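# Stand the lying bottle upright inside the crate

## Task

Pick up the bottle that lies on its side on the tray and set it down standing upright inside the crate. The crate and the tray must end neither tilted nor shifted from their places, or the task counts as failed.

## Robot and tools

Robot and frame: a single six-joint arm with a parallel gripper, its base over the origin of the scene frame, which sits on the table top. +z is up; looking along +x, +y is to the left. The base may be slightly tilted relative to the table. Loose objects can occasionally get a brief shove from outside. Anything that falls or is left off the table fails the task.

Joint order: every row you send and every per-joint list in a result uses shoulder, elbow, wrist roll, wrist pitch, waist, wrist yaw, with the gripper as the seventh entry. Trust this order, not the physical base-to-tip order.

Scale: row numbers lie in [-1, 1]. For the six joints, 1.0 equals 2.811 rad for shoulder and waist, 2.53 rad for elbow, 2.575 rad for wrist pitch, 8.12 rad for wrist yaw and 9.528 rad for wrist roll. These six are offsets, not poses: they are added to the Joint targets reported when the action or move begins. The seventh number is an absolute opening command: +1 fully open, -1 closed. Stated joint ranges (rad): waist -2.880 to 2.880, shoulder 0.000 to 3.142, elbow 0.000 to 3.019, wrist pitch -1.693 to 1.571, wrist yaw -1.571 to 1.571, wrist roll -2.094 to 2.094. True ends may differ by up to 0.084 rad either way. An action that would carry a joint more than 0.084 rad outside its range is refused; if the first action of a call fails that check, or any action is malformed, the whole call is refused. A joint pushed past its real end stops there, and the result may say "joint sent to its limit"; silence does not prove there is room left.

execute_actions(actions, cameras): actions is a list of actions; each action is a table of up to 15 rows of 7 numbers, one row per 1/30 s control step; a short table repeats its final row until 15 steps are filled. Every row in an action is measured from the targets at that action's start, not from the previous row, so sending the same offset again moves further. An empty list just reports state and images. cameras selects views: omitted, null or ["all"] gives all; [] gives none; an unknown name invalidates the call.

move(target, speed, blend, opening_speed, blocking, cameras): target is one 7-number row or a list of up to 15 rows, every row an offset from the same current Joint targets (not chained). Joints are interpolated together, so the gripper traces a curve. speed is the peak rad/s of the joint travelling furthest, 0.01 to 12.57, default 0.5; one value or one per leg. Paths are at least 0.5 s; over 10 s they fall short. blend (rad) rounds the corners at intermediate rows; 0 stops at each. opening_speed (0.2 or more, per second on the -1 to +1 scale) ramps the gripper gradually. A later row's gripper change is applied only once arm and fingers are still. blocking=false returns after about 0.5 s while the move continues. Moves do not avoid obstacles; faster motion or aiming deeper past a contact gives harder impacts. The result adds a "move:" line: done (resting within 0.035 rad of target), off_target, moving, held or fault, plus limits=held if steps were withheld. done does not prove the arm moved or avoided contact.

wait(seconds 0 to 10) lets time pass holding the last command; a running move keeps going. stop brakes a running move; it needs braking distance. zoom_image(camera, region [x0, y0, x1, y1] in pixels, at most 504 by 504) enlarges part of the newest image from cam_head_left, cam_head_right or cam_wrist. finished_scene (scene 1, optional) ends the scene for good; the bottle must stay upright in the crate unaided.

Results: Joint positions (rad) and Joint velocities (rad/s) in the joint order, then the finger gap in m (0.094 fully open) and its rate; velocities may read "within noise". Joint targets is the base for your next offsets. Tool commands shows the gripper's present command; resend it to keep the gripper unchanged, since 0 is a real command. Joint torques: positive pushes toward larger positions, include the arm's own weight, carry fixed offsets and noise; entries 2 and 4 wrap at ±28 N m. grip_measured matches your opening scale; grip_effort_nm is motor effort, negative closing. "joint command not followed" means the clearance check altered targets. MOTOR HOT appears near 85 °C; at 100 °C an OVER-TEMPERATURE FAULT drops the arm for 30 to 60 s or more, possibly with no warning. Avoid long stretched-out holds and pushing into unreachable poses.

Motion limits: each joint target may lead its measured angle only by 0.716 rad (waist, shoulder), 0.645 (elbow), 0.69 (wrist pitch), 1.84 (wrist yaw), 3.24 (wrist roll); targets that would shift the gripper over 110 mm are scaled back. Large moves can take several actions; tiny ones may not start. Drives have gear play and weak wrists. If pressed against something, or dragged, command the targets back past the measured positions.

Gripping: the gripper goes to where grip_measured reads your number, except near ±1. Empty, it reads up to about 2.5 mm wide; on a firm part, up to about 3 mm (0.064) narrower than the part, more for round ones like a bottle. About 0.05 below the first-touch reading (0.11 or more for round items) gives full force, roughly 50 to 64 N per pad. To release, command well above grip_measured. Never let go of a moving bottle; lower it to rest first.

Cameras: cam_head_left and cam_head_right are fixed (672x504, positions near [-0.093, -0.303, 1.042] and [0.051, -0.509, 1.032]), with pinhole calibration given that may be off by a couple of degrees and millimetres; cam_wrist rides on the gripper and has no known pose.

Each tool is called after "Request:" in YAML: its name, and indented under it one key for each argument.

## Session

Request:
execute_actions:
  actions: []

Scene clock: 0.00 s.
grip_measured=+1.000 grip_effort_nm=n/a
Joint names: [shoulder, elbow, wrist roll, wrist pitch, waist, wrist yaw]
Joint positions: [1.903 1.654 1.569 -1.489 0.575 0.318 0.094]
Joint velocities: within noise
Joint torques (N m): no reading
Heat: hottest shoulder 27 °C.
Joint targets: [1.889 1.685 1.573 -1.482 0.583 0.322]
Tool commands: gripper/opening=+1.0

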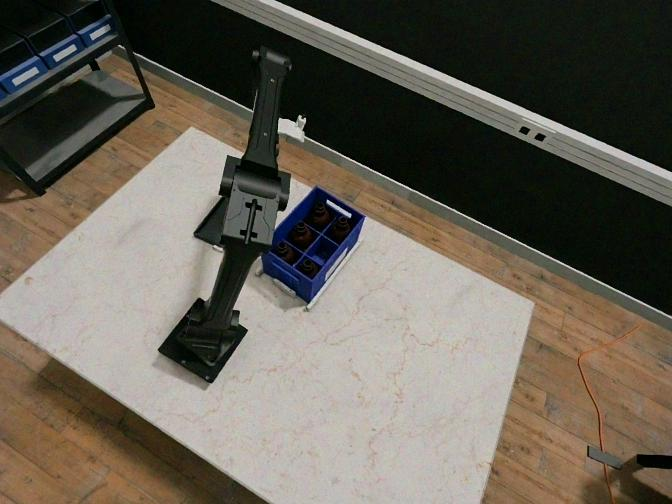

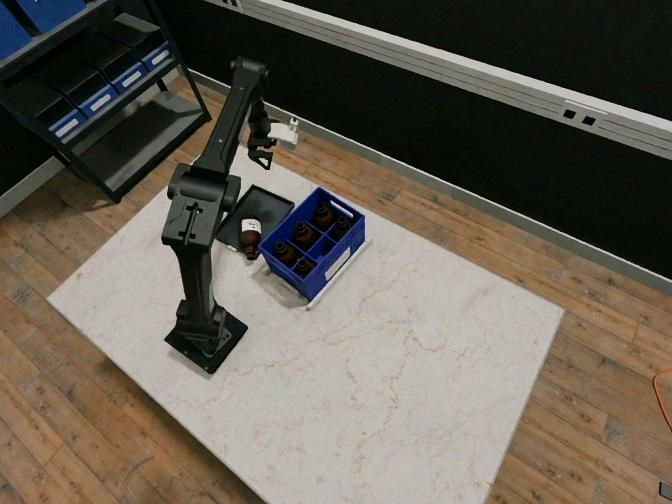

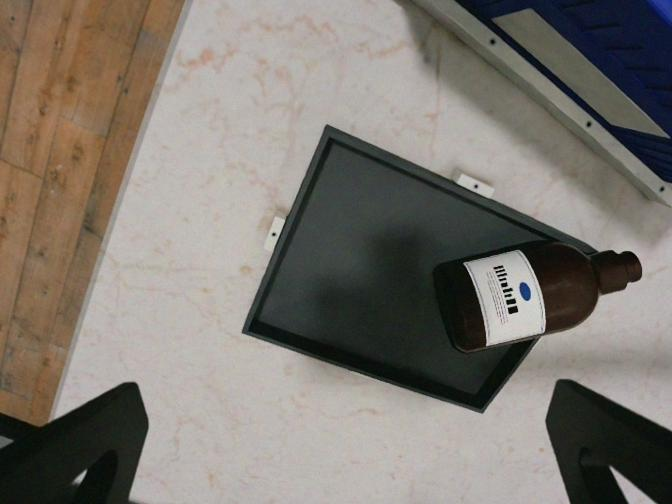

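Request:
zoom_image:
  camera: "cam_head_right"
  region: [200, 160, 400, 320]

Request:
zoom_image:
  camera: "cam_head_left"
  region: [230, 160, 390, 320]

Request:
zoom_image:
  camera: "cam_head_right"
  region: [150, 40, 350, 390]

Scaled by 2.520 from the camera's 672x504 image, which has a finer 960x720 frame.

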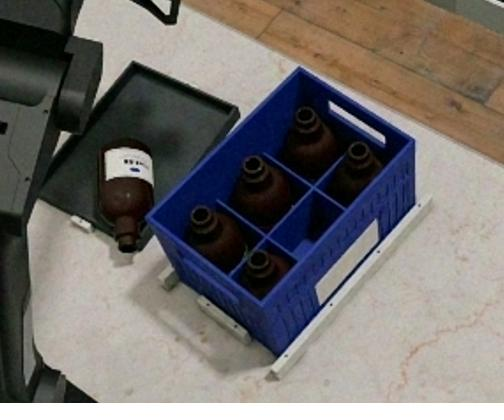

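Scaled by 3.150 from the camera's 672x504 image, which has a finer 960x720 frame.

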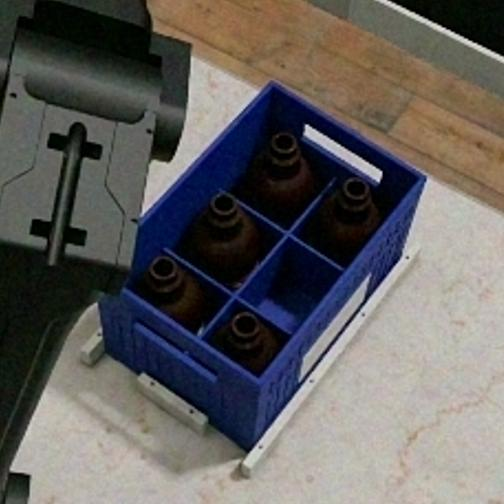

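Scaled by 1.440 from the camera's 672x504 image, which has a finer 960x720 frame.

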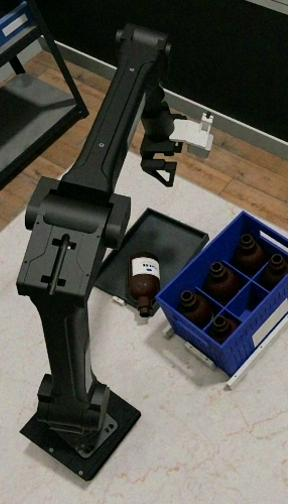

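Request:
zoom_image:
  camera: "cam_head_right"
  region: [130, 30, 330, 230]

Request:
zoom_image:
  camera: "cam_head_right"
  region: [130, 200, 330, 400]

Request:
zoom_image:
  camera: "cam_head_left"
  region: [150, 30, 350, 230]

Request:
zoom_image:
  camera: "cam_head_left"
  region: [130, 200, 330, 400]

Scaled by 2.520 from the camera's 672x504 image, which has a finer 960x720 frame.

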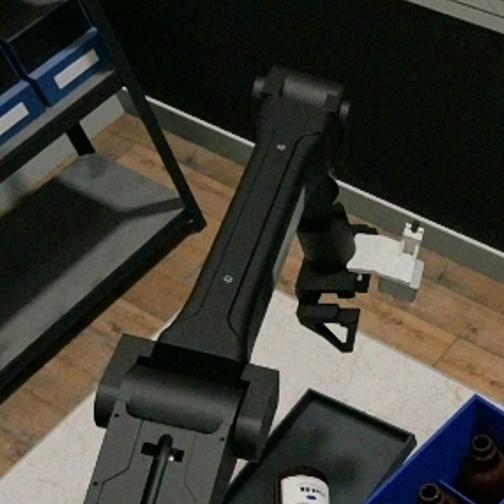

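Scaled by 2.520 from the camera's 672x504 image, which has a finer 960x720 frame.

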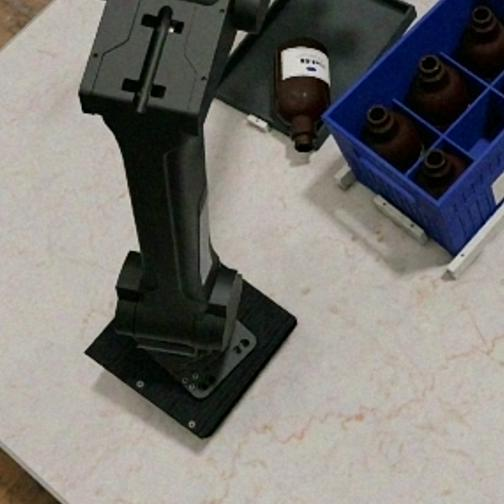

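Scaled by 2.520 from the camera's 672x504 image, which has a finer 960x720 frame.

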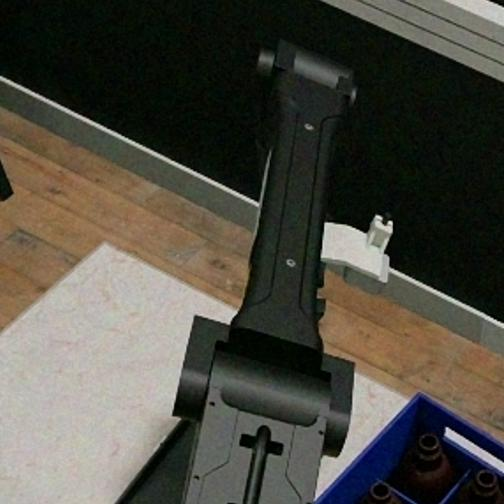

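Scaled by 2.520 from the camera's 672x504 image, which has a finer 960x720 frame.

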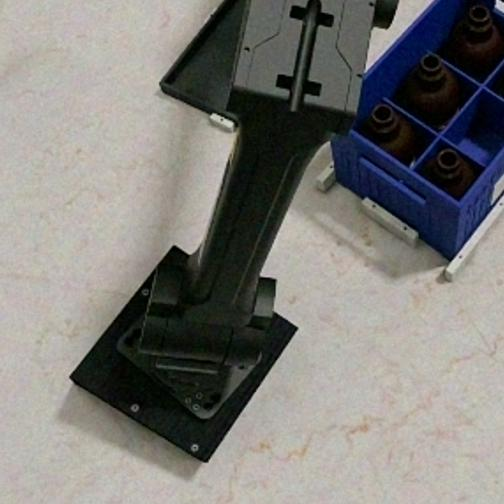

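Request:
move:
  target: [-0.12, 0, 0, 0, 0, 0, 1]

Request:
move:
  target: [0, 0, 0, 0, -0.2, 0, 1]

Request:
zoom_image:
  camera: "cam_head_left"
  region: [130, 0, 430, 400]

Request:
zoom_image:
  camera: "cam_head_right"
  region: [130, 0, 430, 400]

Scene clock: 104.63 s.
grip_measured=+1.000 grip_effort_nm=0.002
Joint names: [shoulder, elbow, wrist roll, wrist pitch, waist, wrist yaw]
Joint positions: [1.559 1.654 1.577 -1.489 0.575 0.318 0.094]
Joint velocities: within noise
Joint torques (N m): [-8.64 10.88 0 0.77 5.19 0.11]
Heat: hottest shoulder 30 °C.
Joint targets: [1.552 1.685 1.573 -1.482 0.583 0.322]
move: done

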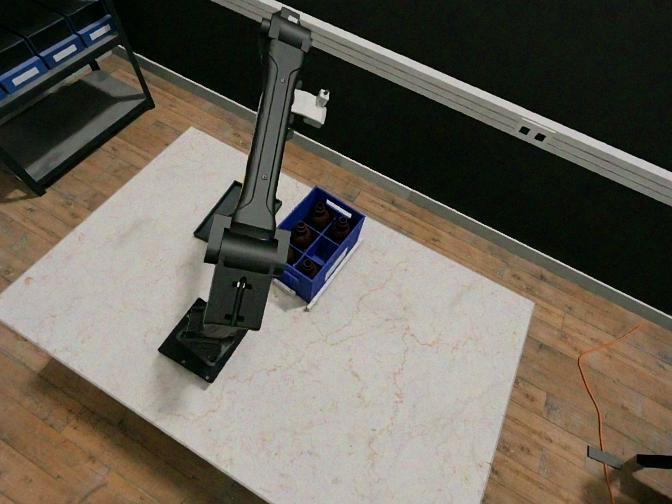

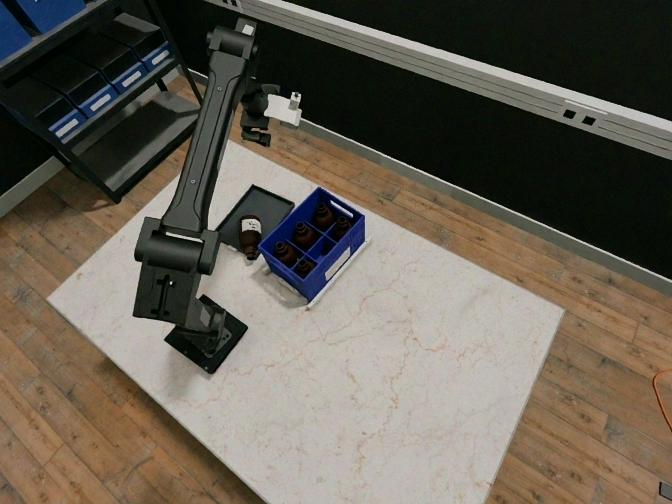

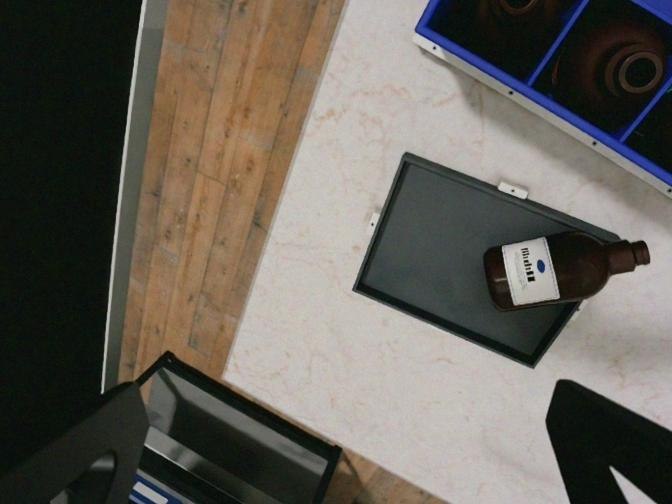

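Scene clock: 106.27 s.
grip_measured=+1.000 grip_effort_nm=-0.002
Joint names: [shoulder, elbow, wrist roll, wrist pitch, waist, wrist yaw]
Joint positions: [1.559 1.654 1.577 -1.489 0.016 0.318 0.094]
Joint velocities: within noise
Joint torques (N m): [-10.52 10.71 0.01 0.39 5.36 0.11]
Heat: hottest shoulder 29 °C.
Joint targets: [1.552 1.685 1.573 -1.482 0.021 0.322]
move: done

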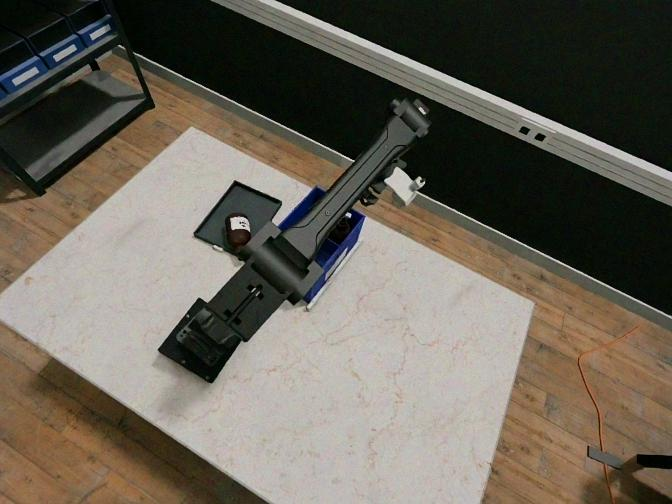

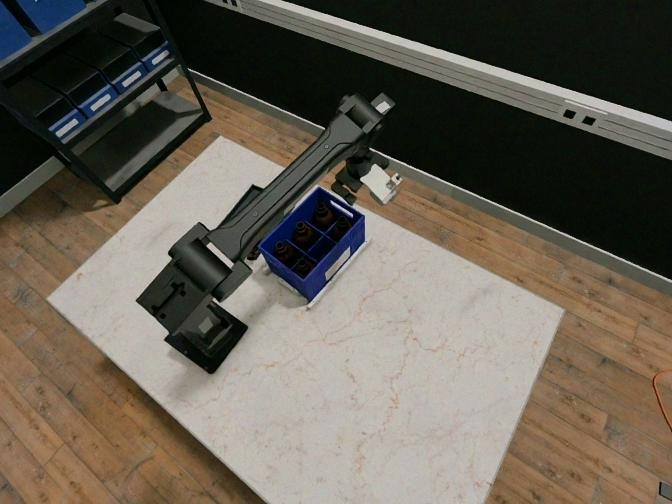

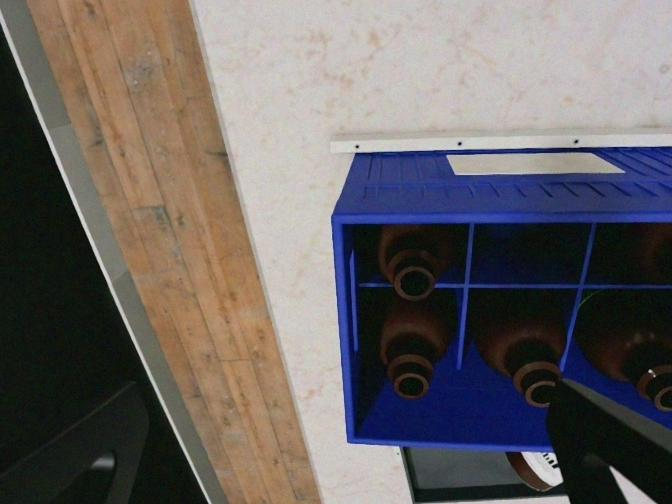

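Scaled by 1.260 from the camera's 672x504 image, which has a finer 960x720 frame.

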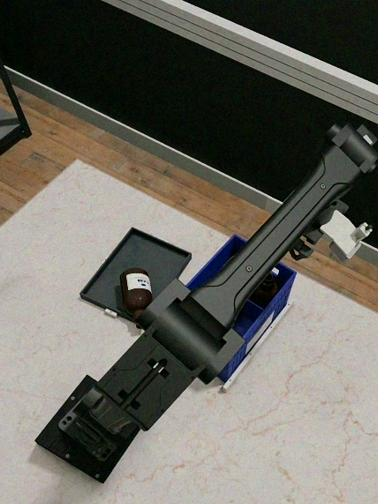

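Scaled by 1.260 from the camera's 672x504 image, which has a finer 960x720 frame.

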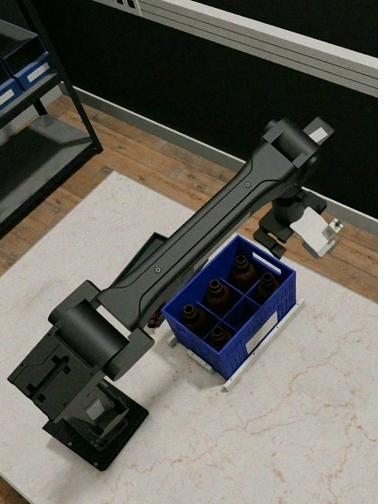

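Request:
move:
  target: [-0.2206, -0.3933, -0.1903, 0.1522, 0.2095, -0.0159, 1]
  speed: 0.8

Scene clock: 245.97 s.
grip_measured=+1.000 grip_effort_nm=-0.017
Joint names: [shoulder, elbow, wrist roll, wrist pitch, waist, wrist yaw]
Joint positions: [0.95 0.683 -0.225 -1.115 0.591 0.2 0.094]
Joint velocities: within noise
Joint torques (N m): [-2.43 9.11 -0.1 1.48 3.08 -0.25]
Heat: hottest elbow 31 °C.
Joint targets: [0.932 0.690 -0.240 -1.090 0.610 0.193]
move: done

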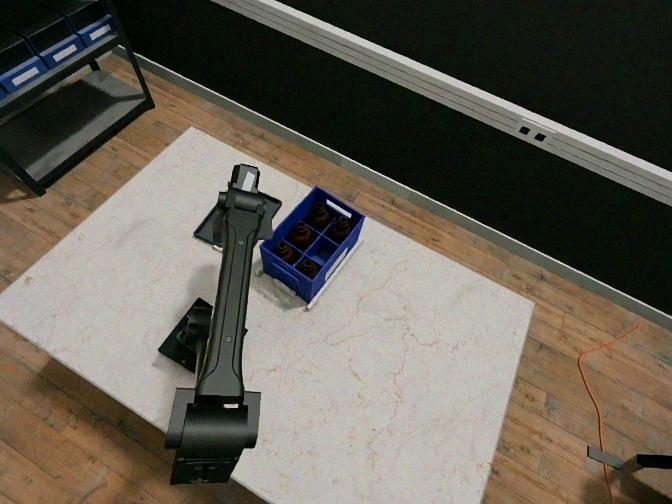

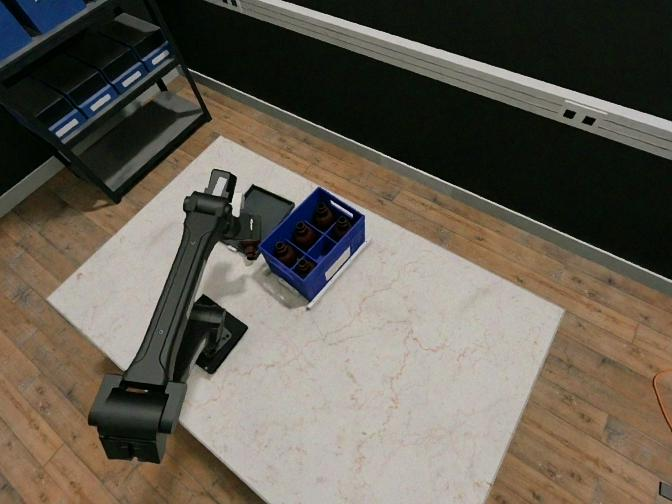

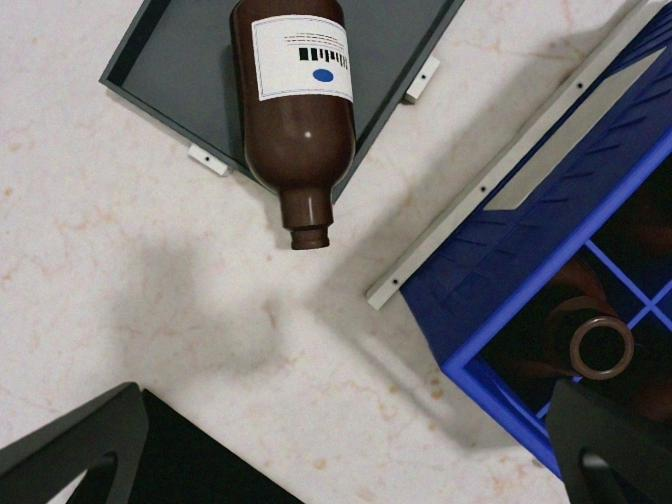

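Request:
move:
  target: [0.1473, -0.0368, -0.0071, 0.1918, 0.0071, -0.0042, 1]
  speed: 0.4

Scene clock: 273.73 s.
grip_measured=+1.000 grip_effort_nm=-0.022
Joint names: [shoulder, elbow, wrist roll, wrist pitch, waist, wrist yaw]
Joint positions: [1.341 0.589 -0.293 -0.621 0.608 0.166 0.094]
Joint velocities: within noise
Joint torques (N m): [-3.9 7.92 -0.1 1.52 4.13 -0.32]
Heat: hottest elbow 31 °C.
Joint targets: [1.346 0.597 -0.308 -0.596 0.630 0.159]
move: done

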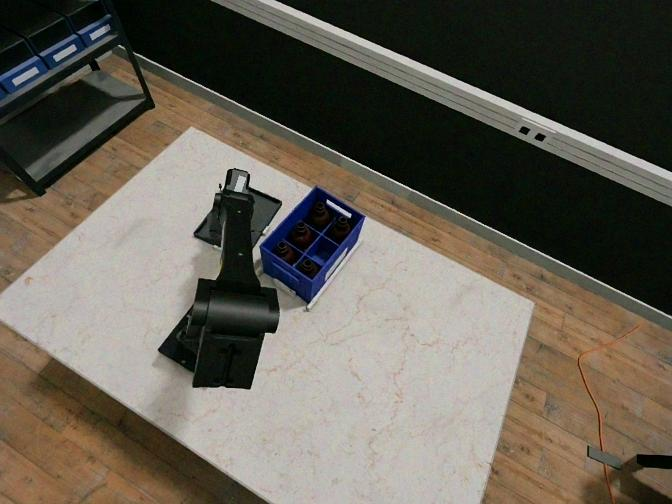

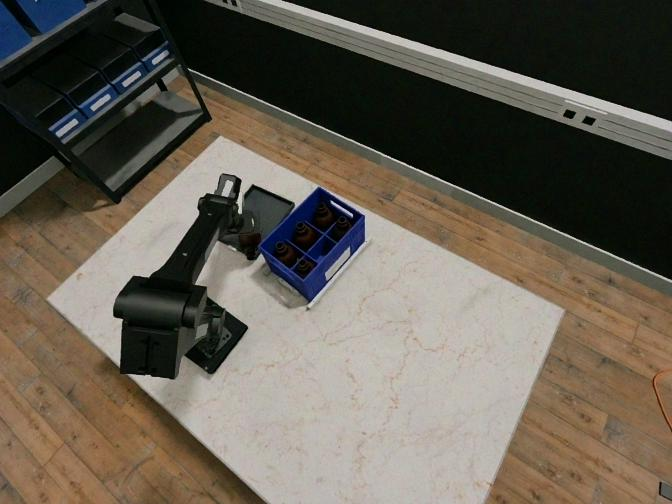

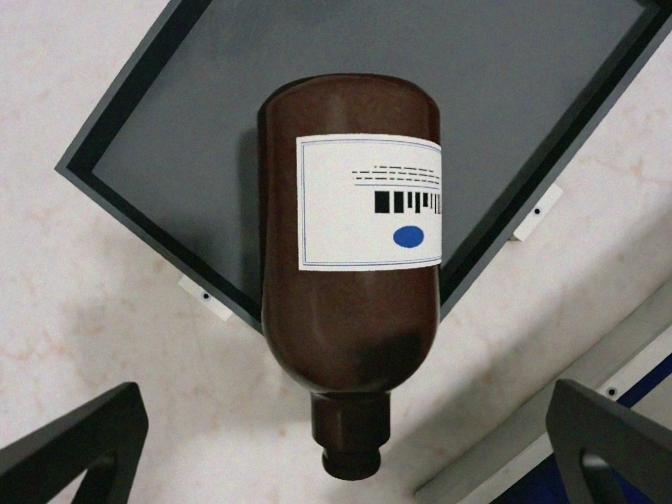

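Request:
move:
  target: [0.0605, -0.0148, -0.0025, 0.0819, -0.0085, -0.0007, 1]
  speed: 0.2

Scene clock: 284.27 s.
grip_measured=+1.000 grip_effort_nm=-0.027
Joint names: [shoulder, elbow, wrist roll, wrist pitch, waist, wrist yaw]
Joint positions: [1.51 0.554 -0.318 -0.411 0.608 0.16 0.094]
Joint velocities: within noise
Joint torques (N m): [-4.72 6.8 -0.09 1.48 2.61 -0.32]
Heat: hottest elbow 31 °C.
Joint targets: [1.516 0.560 -0.332 -0.385 0.606 0.153]
move: done

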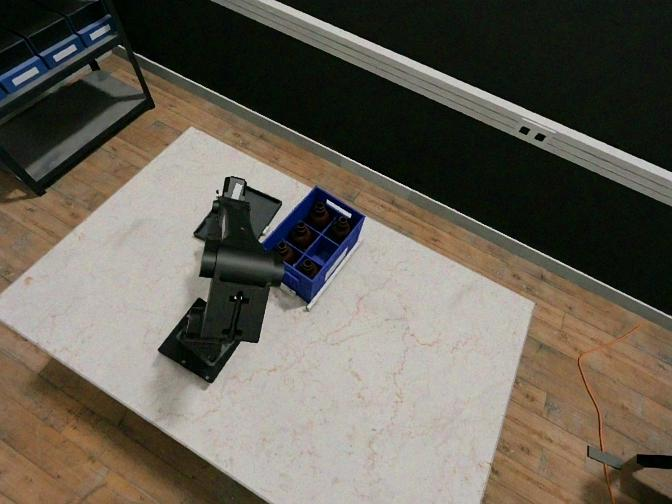

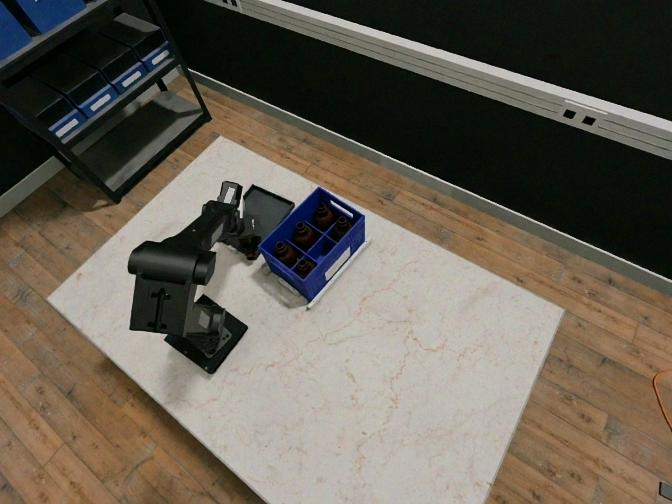

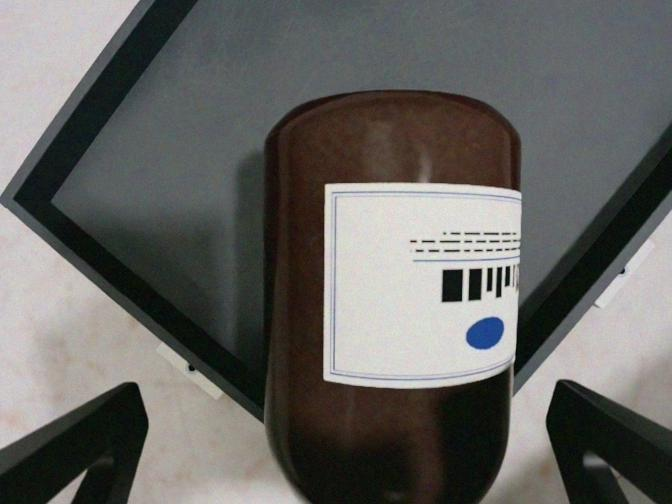

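Request:
move:
  target: [0.0199, 0.013, -0.0019, 0.0102, -0.0093, -0.0006, 1]
  speed: 0.2
  cameras: ["cam_wrist"]

Scene clock: 294.87 s.
grip_measured=+1.000 grip_effort_nm=-0.017
Joint names: [shoulder, elbow, wrist roll, wrist pitch, waist, wrist yaw]
Joint positions: [1.565 0.554 -0.336 -0.383 0.588 0.156 0.094]
Joint velocities: within noise
Joint torques (N m): [-5.01 9.18 -0.09 1.46 2.26 -0.33]
Heat: hottest elbow 31 °C.
Joint targets: [1.572 0.593 -0.350 -0.359 0.580 0.148]
move: off_target; the elbow is farthest, 0.039 rad from its target
Images, in order (width x height): cam_wrist 672x504.

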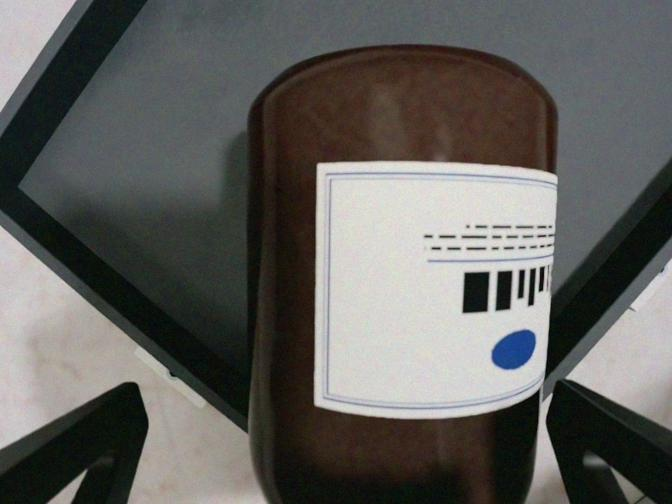

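Request:
move:
  target: [-0.0085, 0, 0, 0, -0.0095, 0, 1]
  speed: 0.2
  cameras: ["cam_wrist"]

Scene clock: 300.43 s.
grip_measured=+1.000 grip_effort_nm=-0.017
Joint names: [shoulder, elbow, wrist roll, wrist pitch, waist, wrist yaw]
Joint positions: [1.565 0.554 -0.336 -0.383 0.561 0.156 0.094]
Joint velocities: within noise
Joint torques (N m): [-6.71 9.1 -0.09 1.44 2.37 -0.32]
Heat: hottest elbow 30 °C.
Joint targets: [1.548 0.593 -0.350 -0.359 0.553 0.148]
move: off_target; the elbow is farthest, 0.039 rad from its target
Images, in order (width x height): cam_wrist 672x504.

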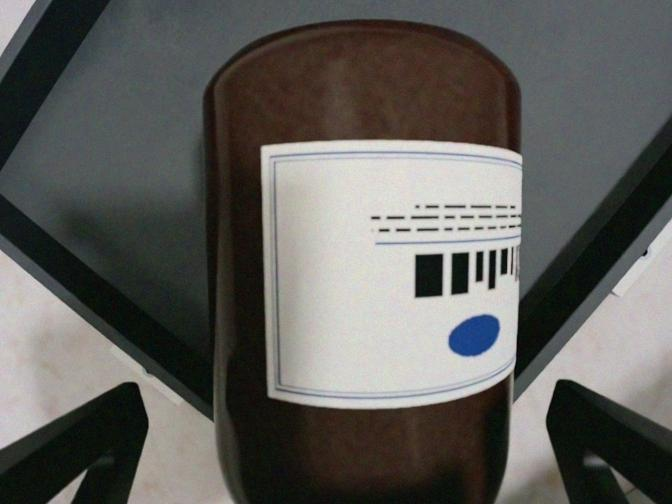

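Request:
move:
  target: [-0.0095, 0, 0, 0, -0.003, 0, 1]
  speed: 0.3
  cameras: ["cam_wrist"]

Request:
zoom_image:
  camera: "cam_wrist"
  region: [168, 300, 672, 504]

Scene clock: 304.83 s.
grip_measured=+1.000 grip_effort_nm=-0.022
Joint names: [shoulder, elbow, wrist roll, wrist pitch, waist, wrist yaw]
Joint positions: [1.545 0.554 -0.336 -0.383 0.553 0.156 0.094]
Joint velocities: within noise
Joint torques (N m): [-7.18 9.18 -0.09 1.48 2.32 -0.33]
Heat: hottest elbow 30 °C.
Joint targets: [1.521 0.593 -0.350 -0.359 0.545 0.148]
move: off_target; the elbow is farthest, 0.039 rad from its target
Images, in order (width x height): cam_wrist 672x504.

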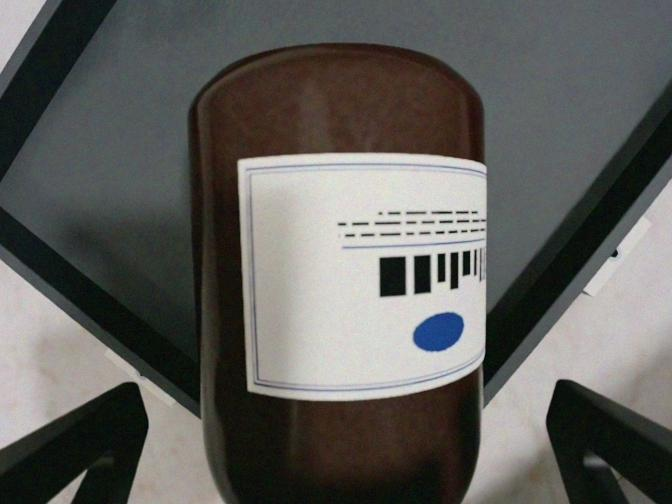

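Scaled by 1.000.

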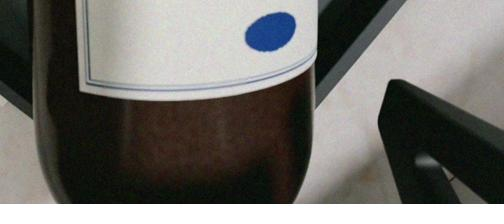

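Request:
move:
  target: [0, 0, 0, 0, 0, 0, 0.1]
  opening_speed: 0.4

Scene clock: 309.40 s.
grip_measured=+0.300 grip_effort_nm=-1.023
Joint names: [shoulder, elbow, wrist roll, wrist pitch, waist, wrist yaw]
Joint positions: [1.545 0.554 -0.336 -0.383 0.553 0.153 0.061]
Joint velocities: within noise
Joint torques (N m): [-7.18 9.24 -0.09 1.46 2.2 -0.18]
Heat: hottest elbow 30 °C.
Joint targets: [1.521 0.593 -0.350 -0.359 0.545 0.148]
move: off_target; the elbow is farthest, 0.039 rad from its target

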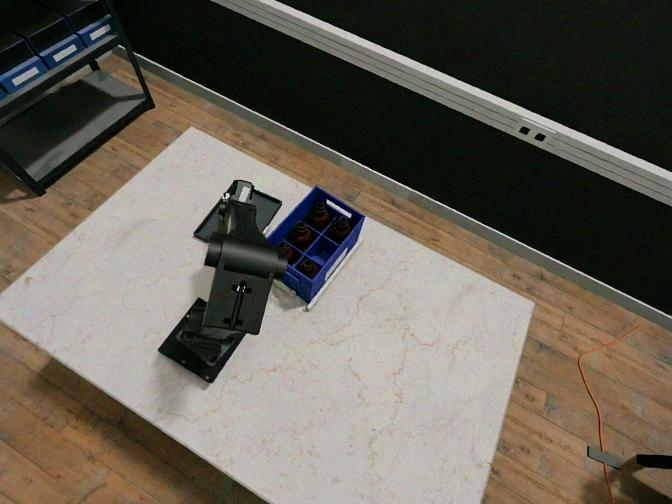

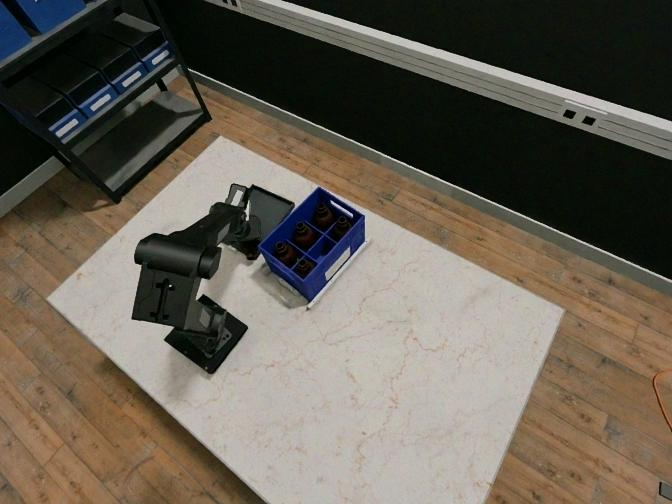

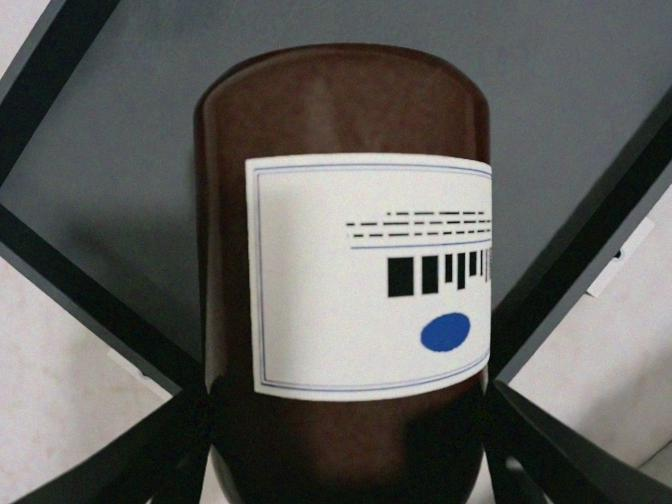

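Request:
move:
  target: [-0.107, 0.0435, 0, -0.155, 0.03, 0, 0.1]
  speed: 0.3

Scene clock: 317.53 s.
grip_measured=+0.273 grip_effort_nm=-1.023
Joint names: [shoulder, elbow, wrist roll, wrist pitch, waist, wrist yaw]
Joint positions: [1.249 0.633 -0.336 -0.759 0.605 0.153 0.06]
Joint velocities: within noise
Joint torques (N m): [-5.71 13.63 -0.09 0.66 4.19 -0.17]
Heat: hottest elbow 31 °C.
Joint targets: [1.220 0.703 -0.350 -0.758 0.629 0.148]
move: off_target; the elbow is farthest, 0.070 rad from its target

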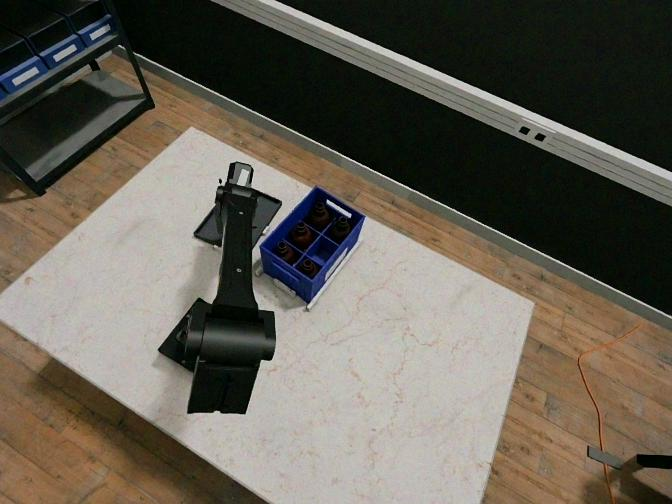

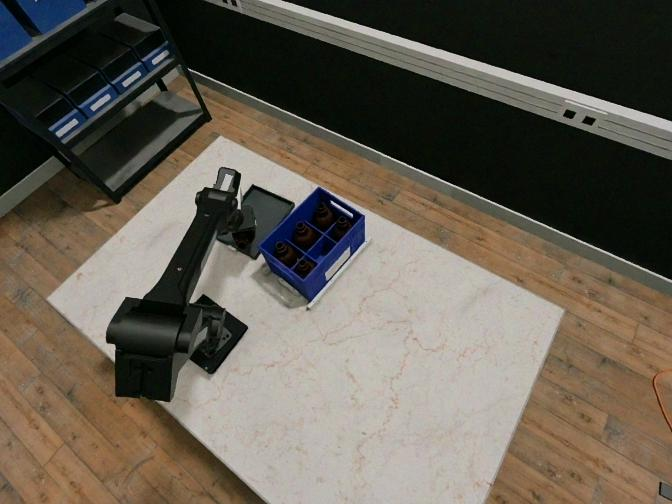

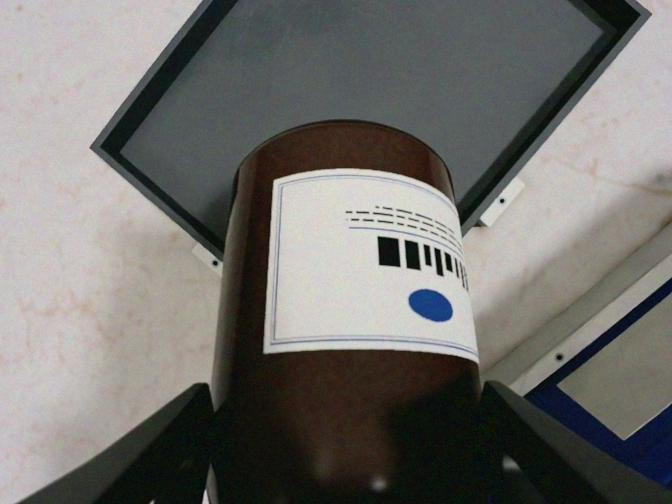

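Request:
move:
  target:
    - [0.046, 0.059, -0.0787, 0, 0.1853, 0.0345, 0.1]
    - [0.1992, 0.079, -0.1606, -0.0085, 0.3785, 0.0682, 0.1]
  speed: 0.5
  blend: 0.1

Request:
zoom_image:
  camera: "cam_head_right"
  region: [80, 100, 280, 300]

Request:
zoom_image:
  camera: "cam_head_left"
  region: [80, 130, 280, 330]

Scene clock: 340.07 s.
grip_measured=+0.239 grip_effort_nm=-1.023
Joint names: [shoulder, elbow, wrist roll, wrist pitch, waist, wrist yaw]
Joint positions: [1.786 0.837 -1.865 -0.777 1.681 0.686 0.058]
Joint velocities: within noise
Joint torques (N m): [-7.71 12.62 -0.1 0.29 1.32 1.19]
Heat: hottest elbow 34 °C.
Joint targets: [1.780 0.903 -1.880 -0.780 1.693 0.702]
move: off_target; the elbow is farthest, 0.065 rad from its target

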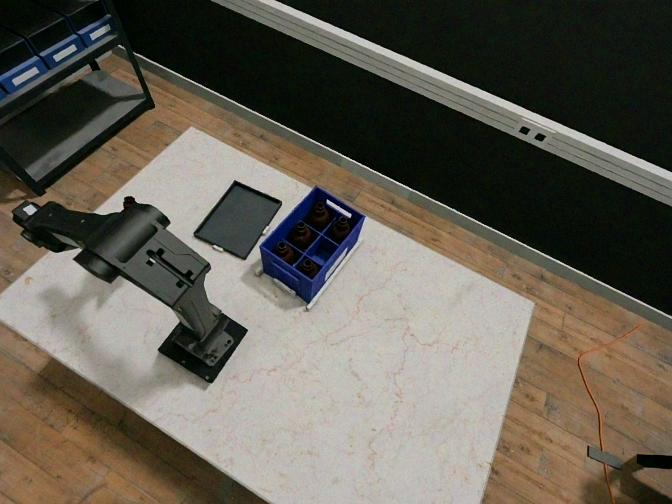

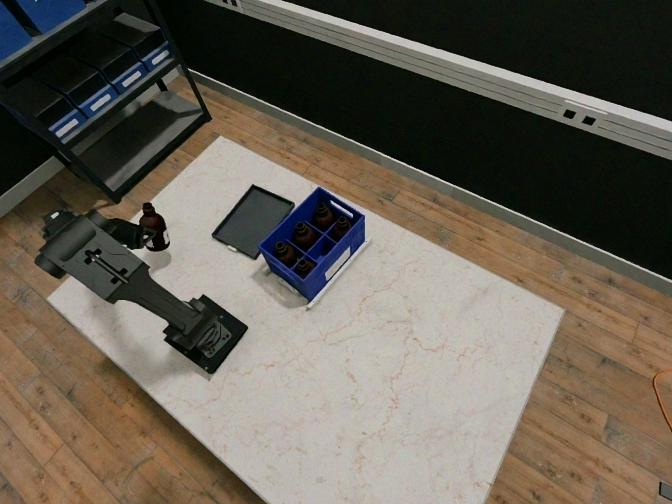

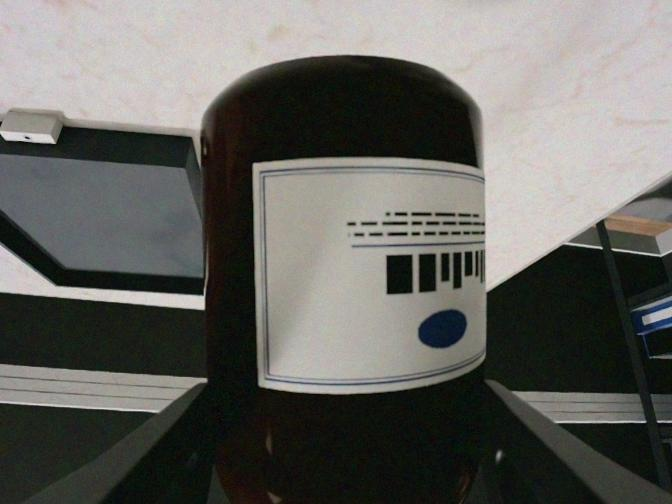

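Scaled by 2.520 from the camera's 672x504 image, which has a finer 960x720 frame.

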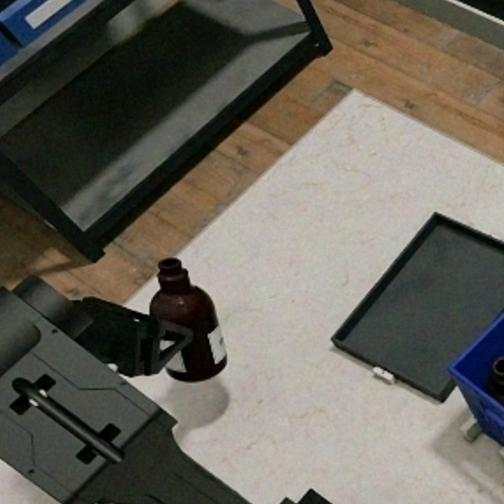

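Scaled by 2.520 from the camera's 672x504 image, which has a finer 960x720 frame.

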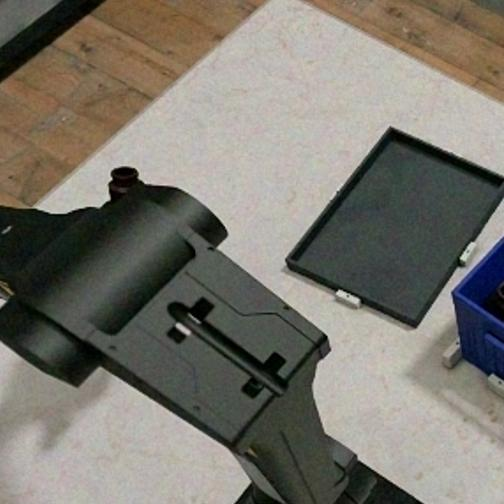

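Request:
move:
  target: [0.0516, -0.0427, 0.0121, 0.0963, 0.0523, 0.0433, 0.1]
  speed: 0.3

Request:
zoom_image:
  camera: "cam_head_right"
  region: [80, 150, 240, 310]

Scene clock: 353.23 s.
grip_measured=+0.238 grip_effort_nm=-1.028
Joint names: [shoulder, elbow, wrist roll, wrist pitch, waist, wrist yaw]
Joint positions: [1.929 0.781 -1.779 -0.556 1.835 1.03 0.058]
Joint velocities: within noise
Joint torques (N m): [-8.23 7.17 0.13 1.17 0.91 1.82]
Heat: hottest elbow 36 °C.
Joint targets: [1.925 0.795 -1.765 -0.532 1.840 1.054]
move: done

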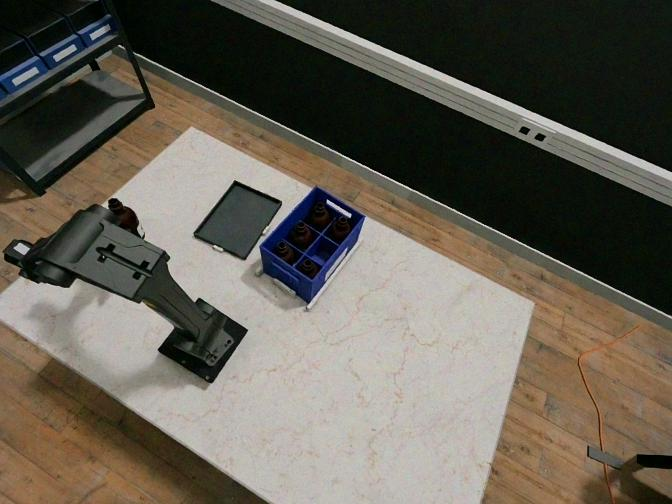

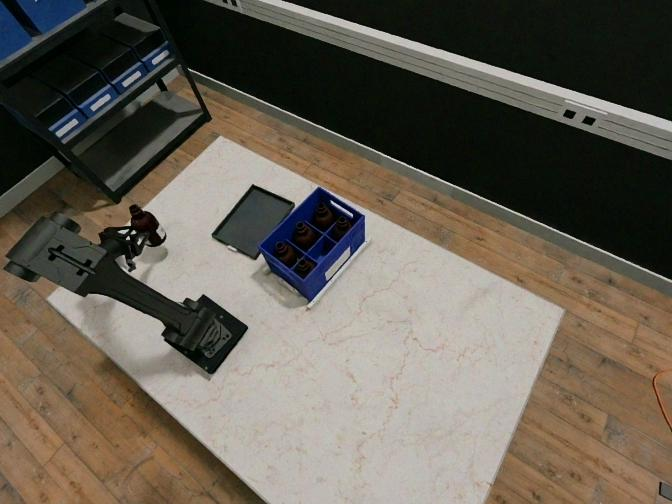

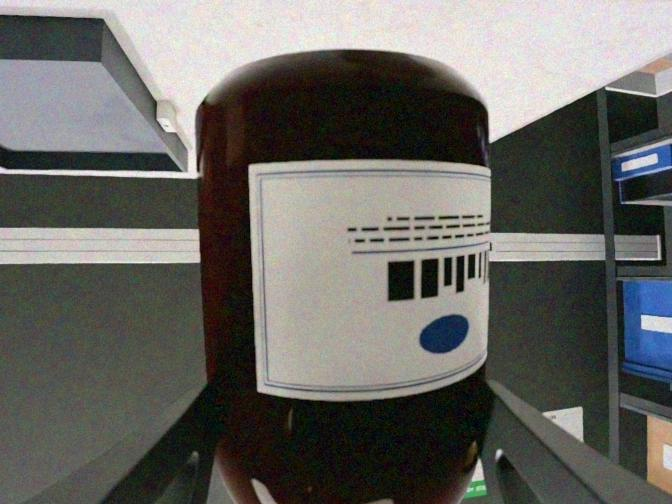

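Scaled by 3.150 from the camera's 672x504 image, which has a finer 960x720 frame.

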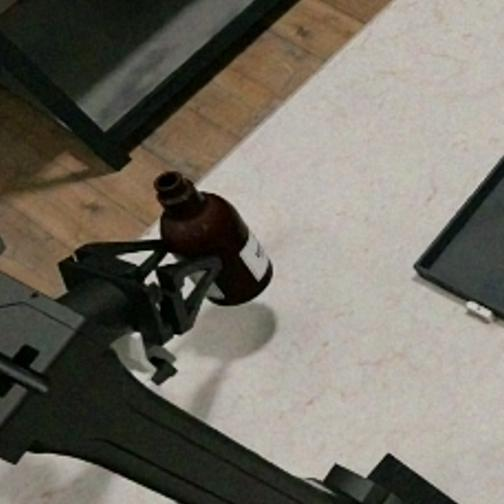

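Request:
move:
  target: [0.0668, -0.021, 0, 0.0932, 0.005, 0.0107, 0.1]
  speed: 0.2

Request:
zoom_image:
  camera: "cam_head_right"
  region: [80, 150, 240, 310]

Scene clock: 366.60 s.
grip_measured=+0.238 grip_effort_nm=-1.023
Joint names: [shoulder, elbow, wrist roll, wrist pitch, waist, wrist yaw]
Joint positions: [2.118 0.73 -1.778 -0.315 1.845 1.116 0.058]
Joint velocities: within noise
Joint torques (N m): [-9.11 5.38 0.13 1.14 1.2 1.9]
Heat: hottest elbow 34 °C.
Joint targets: [2.113 0.742 -1.765 -0.292 1.854 1.141]
move: done

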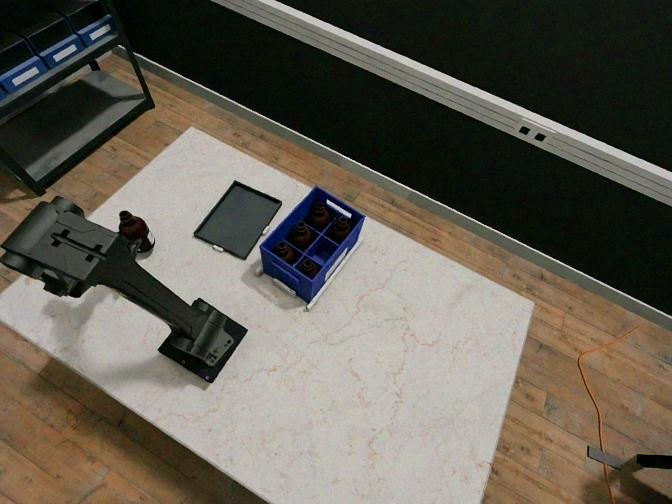

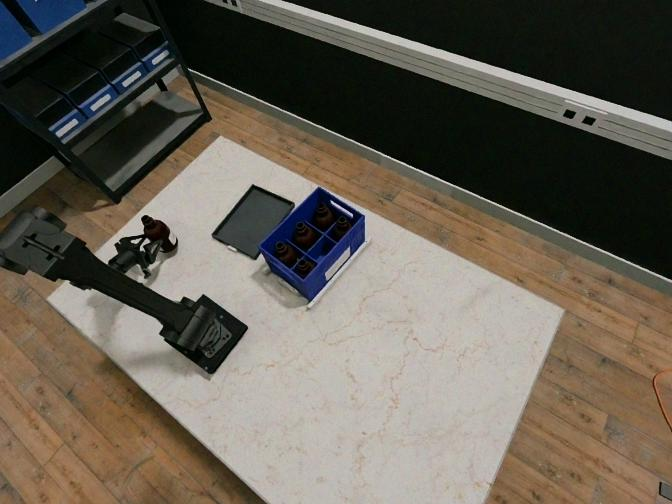

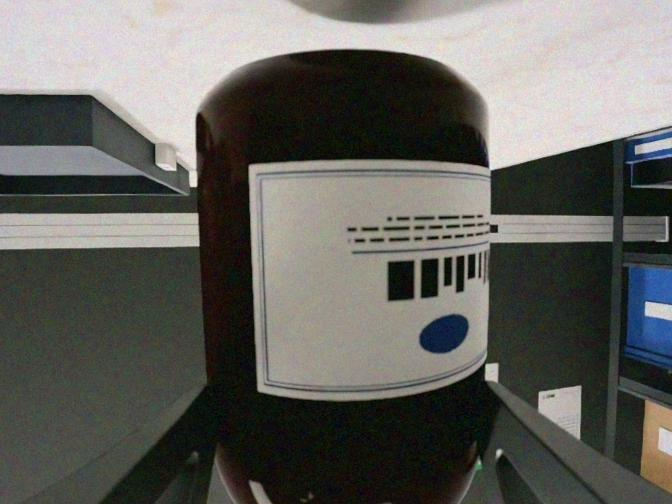

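Scaled by 3.150 from the camera's 672x504 image, which has a finer 960x720 frame.

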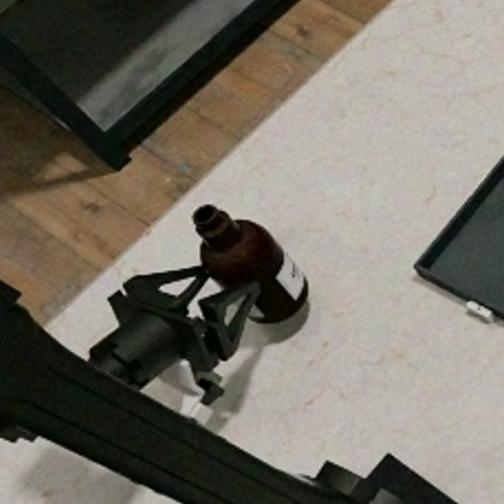

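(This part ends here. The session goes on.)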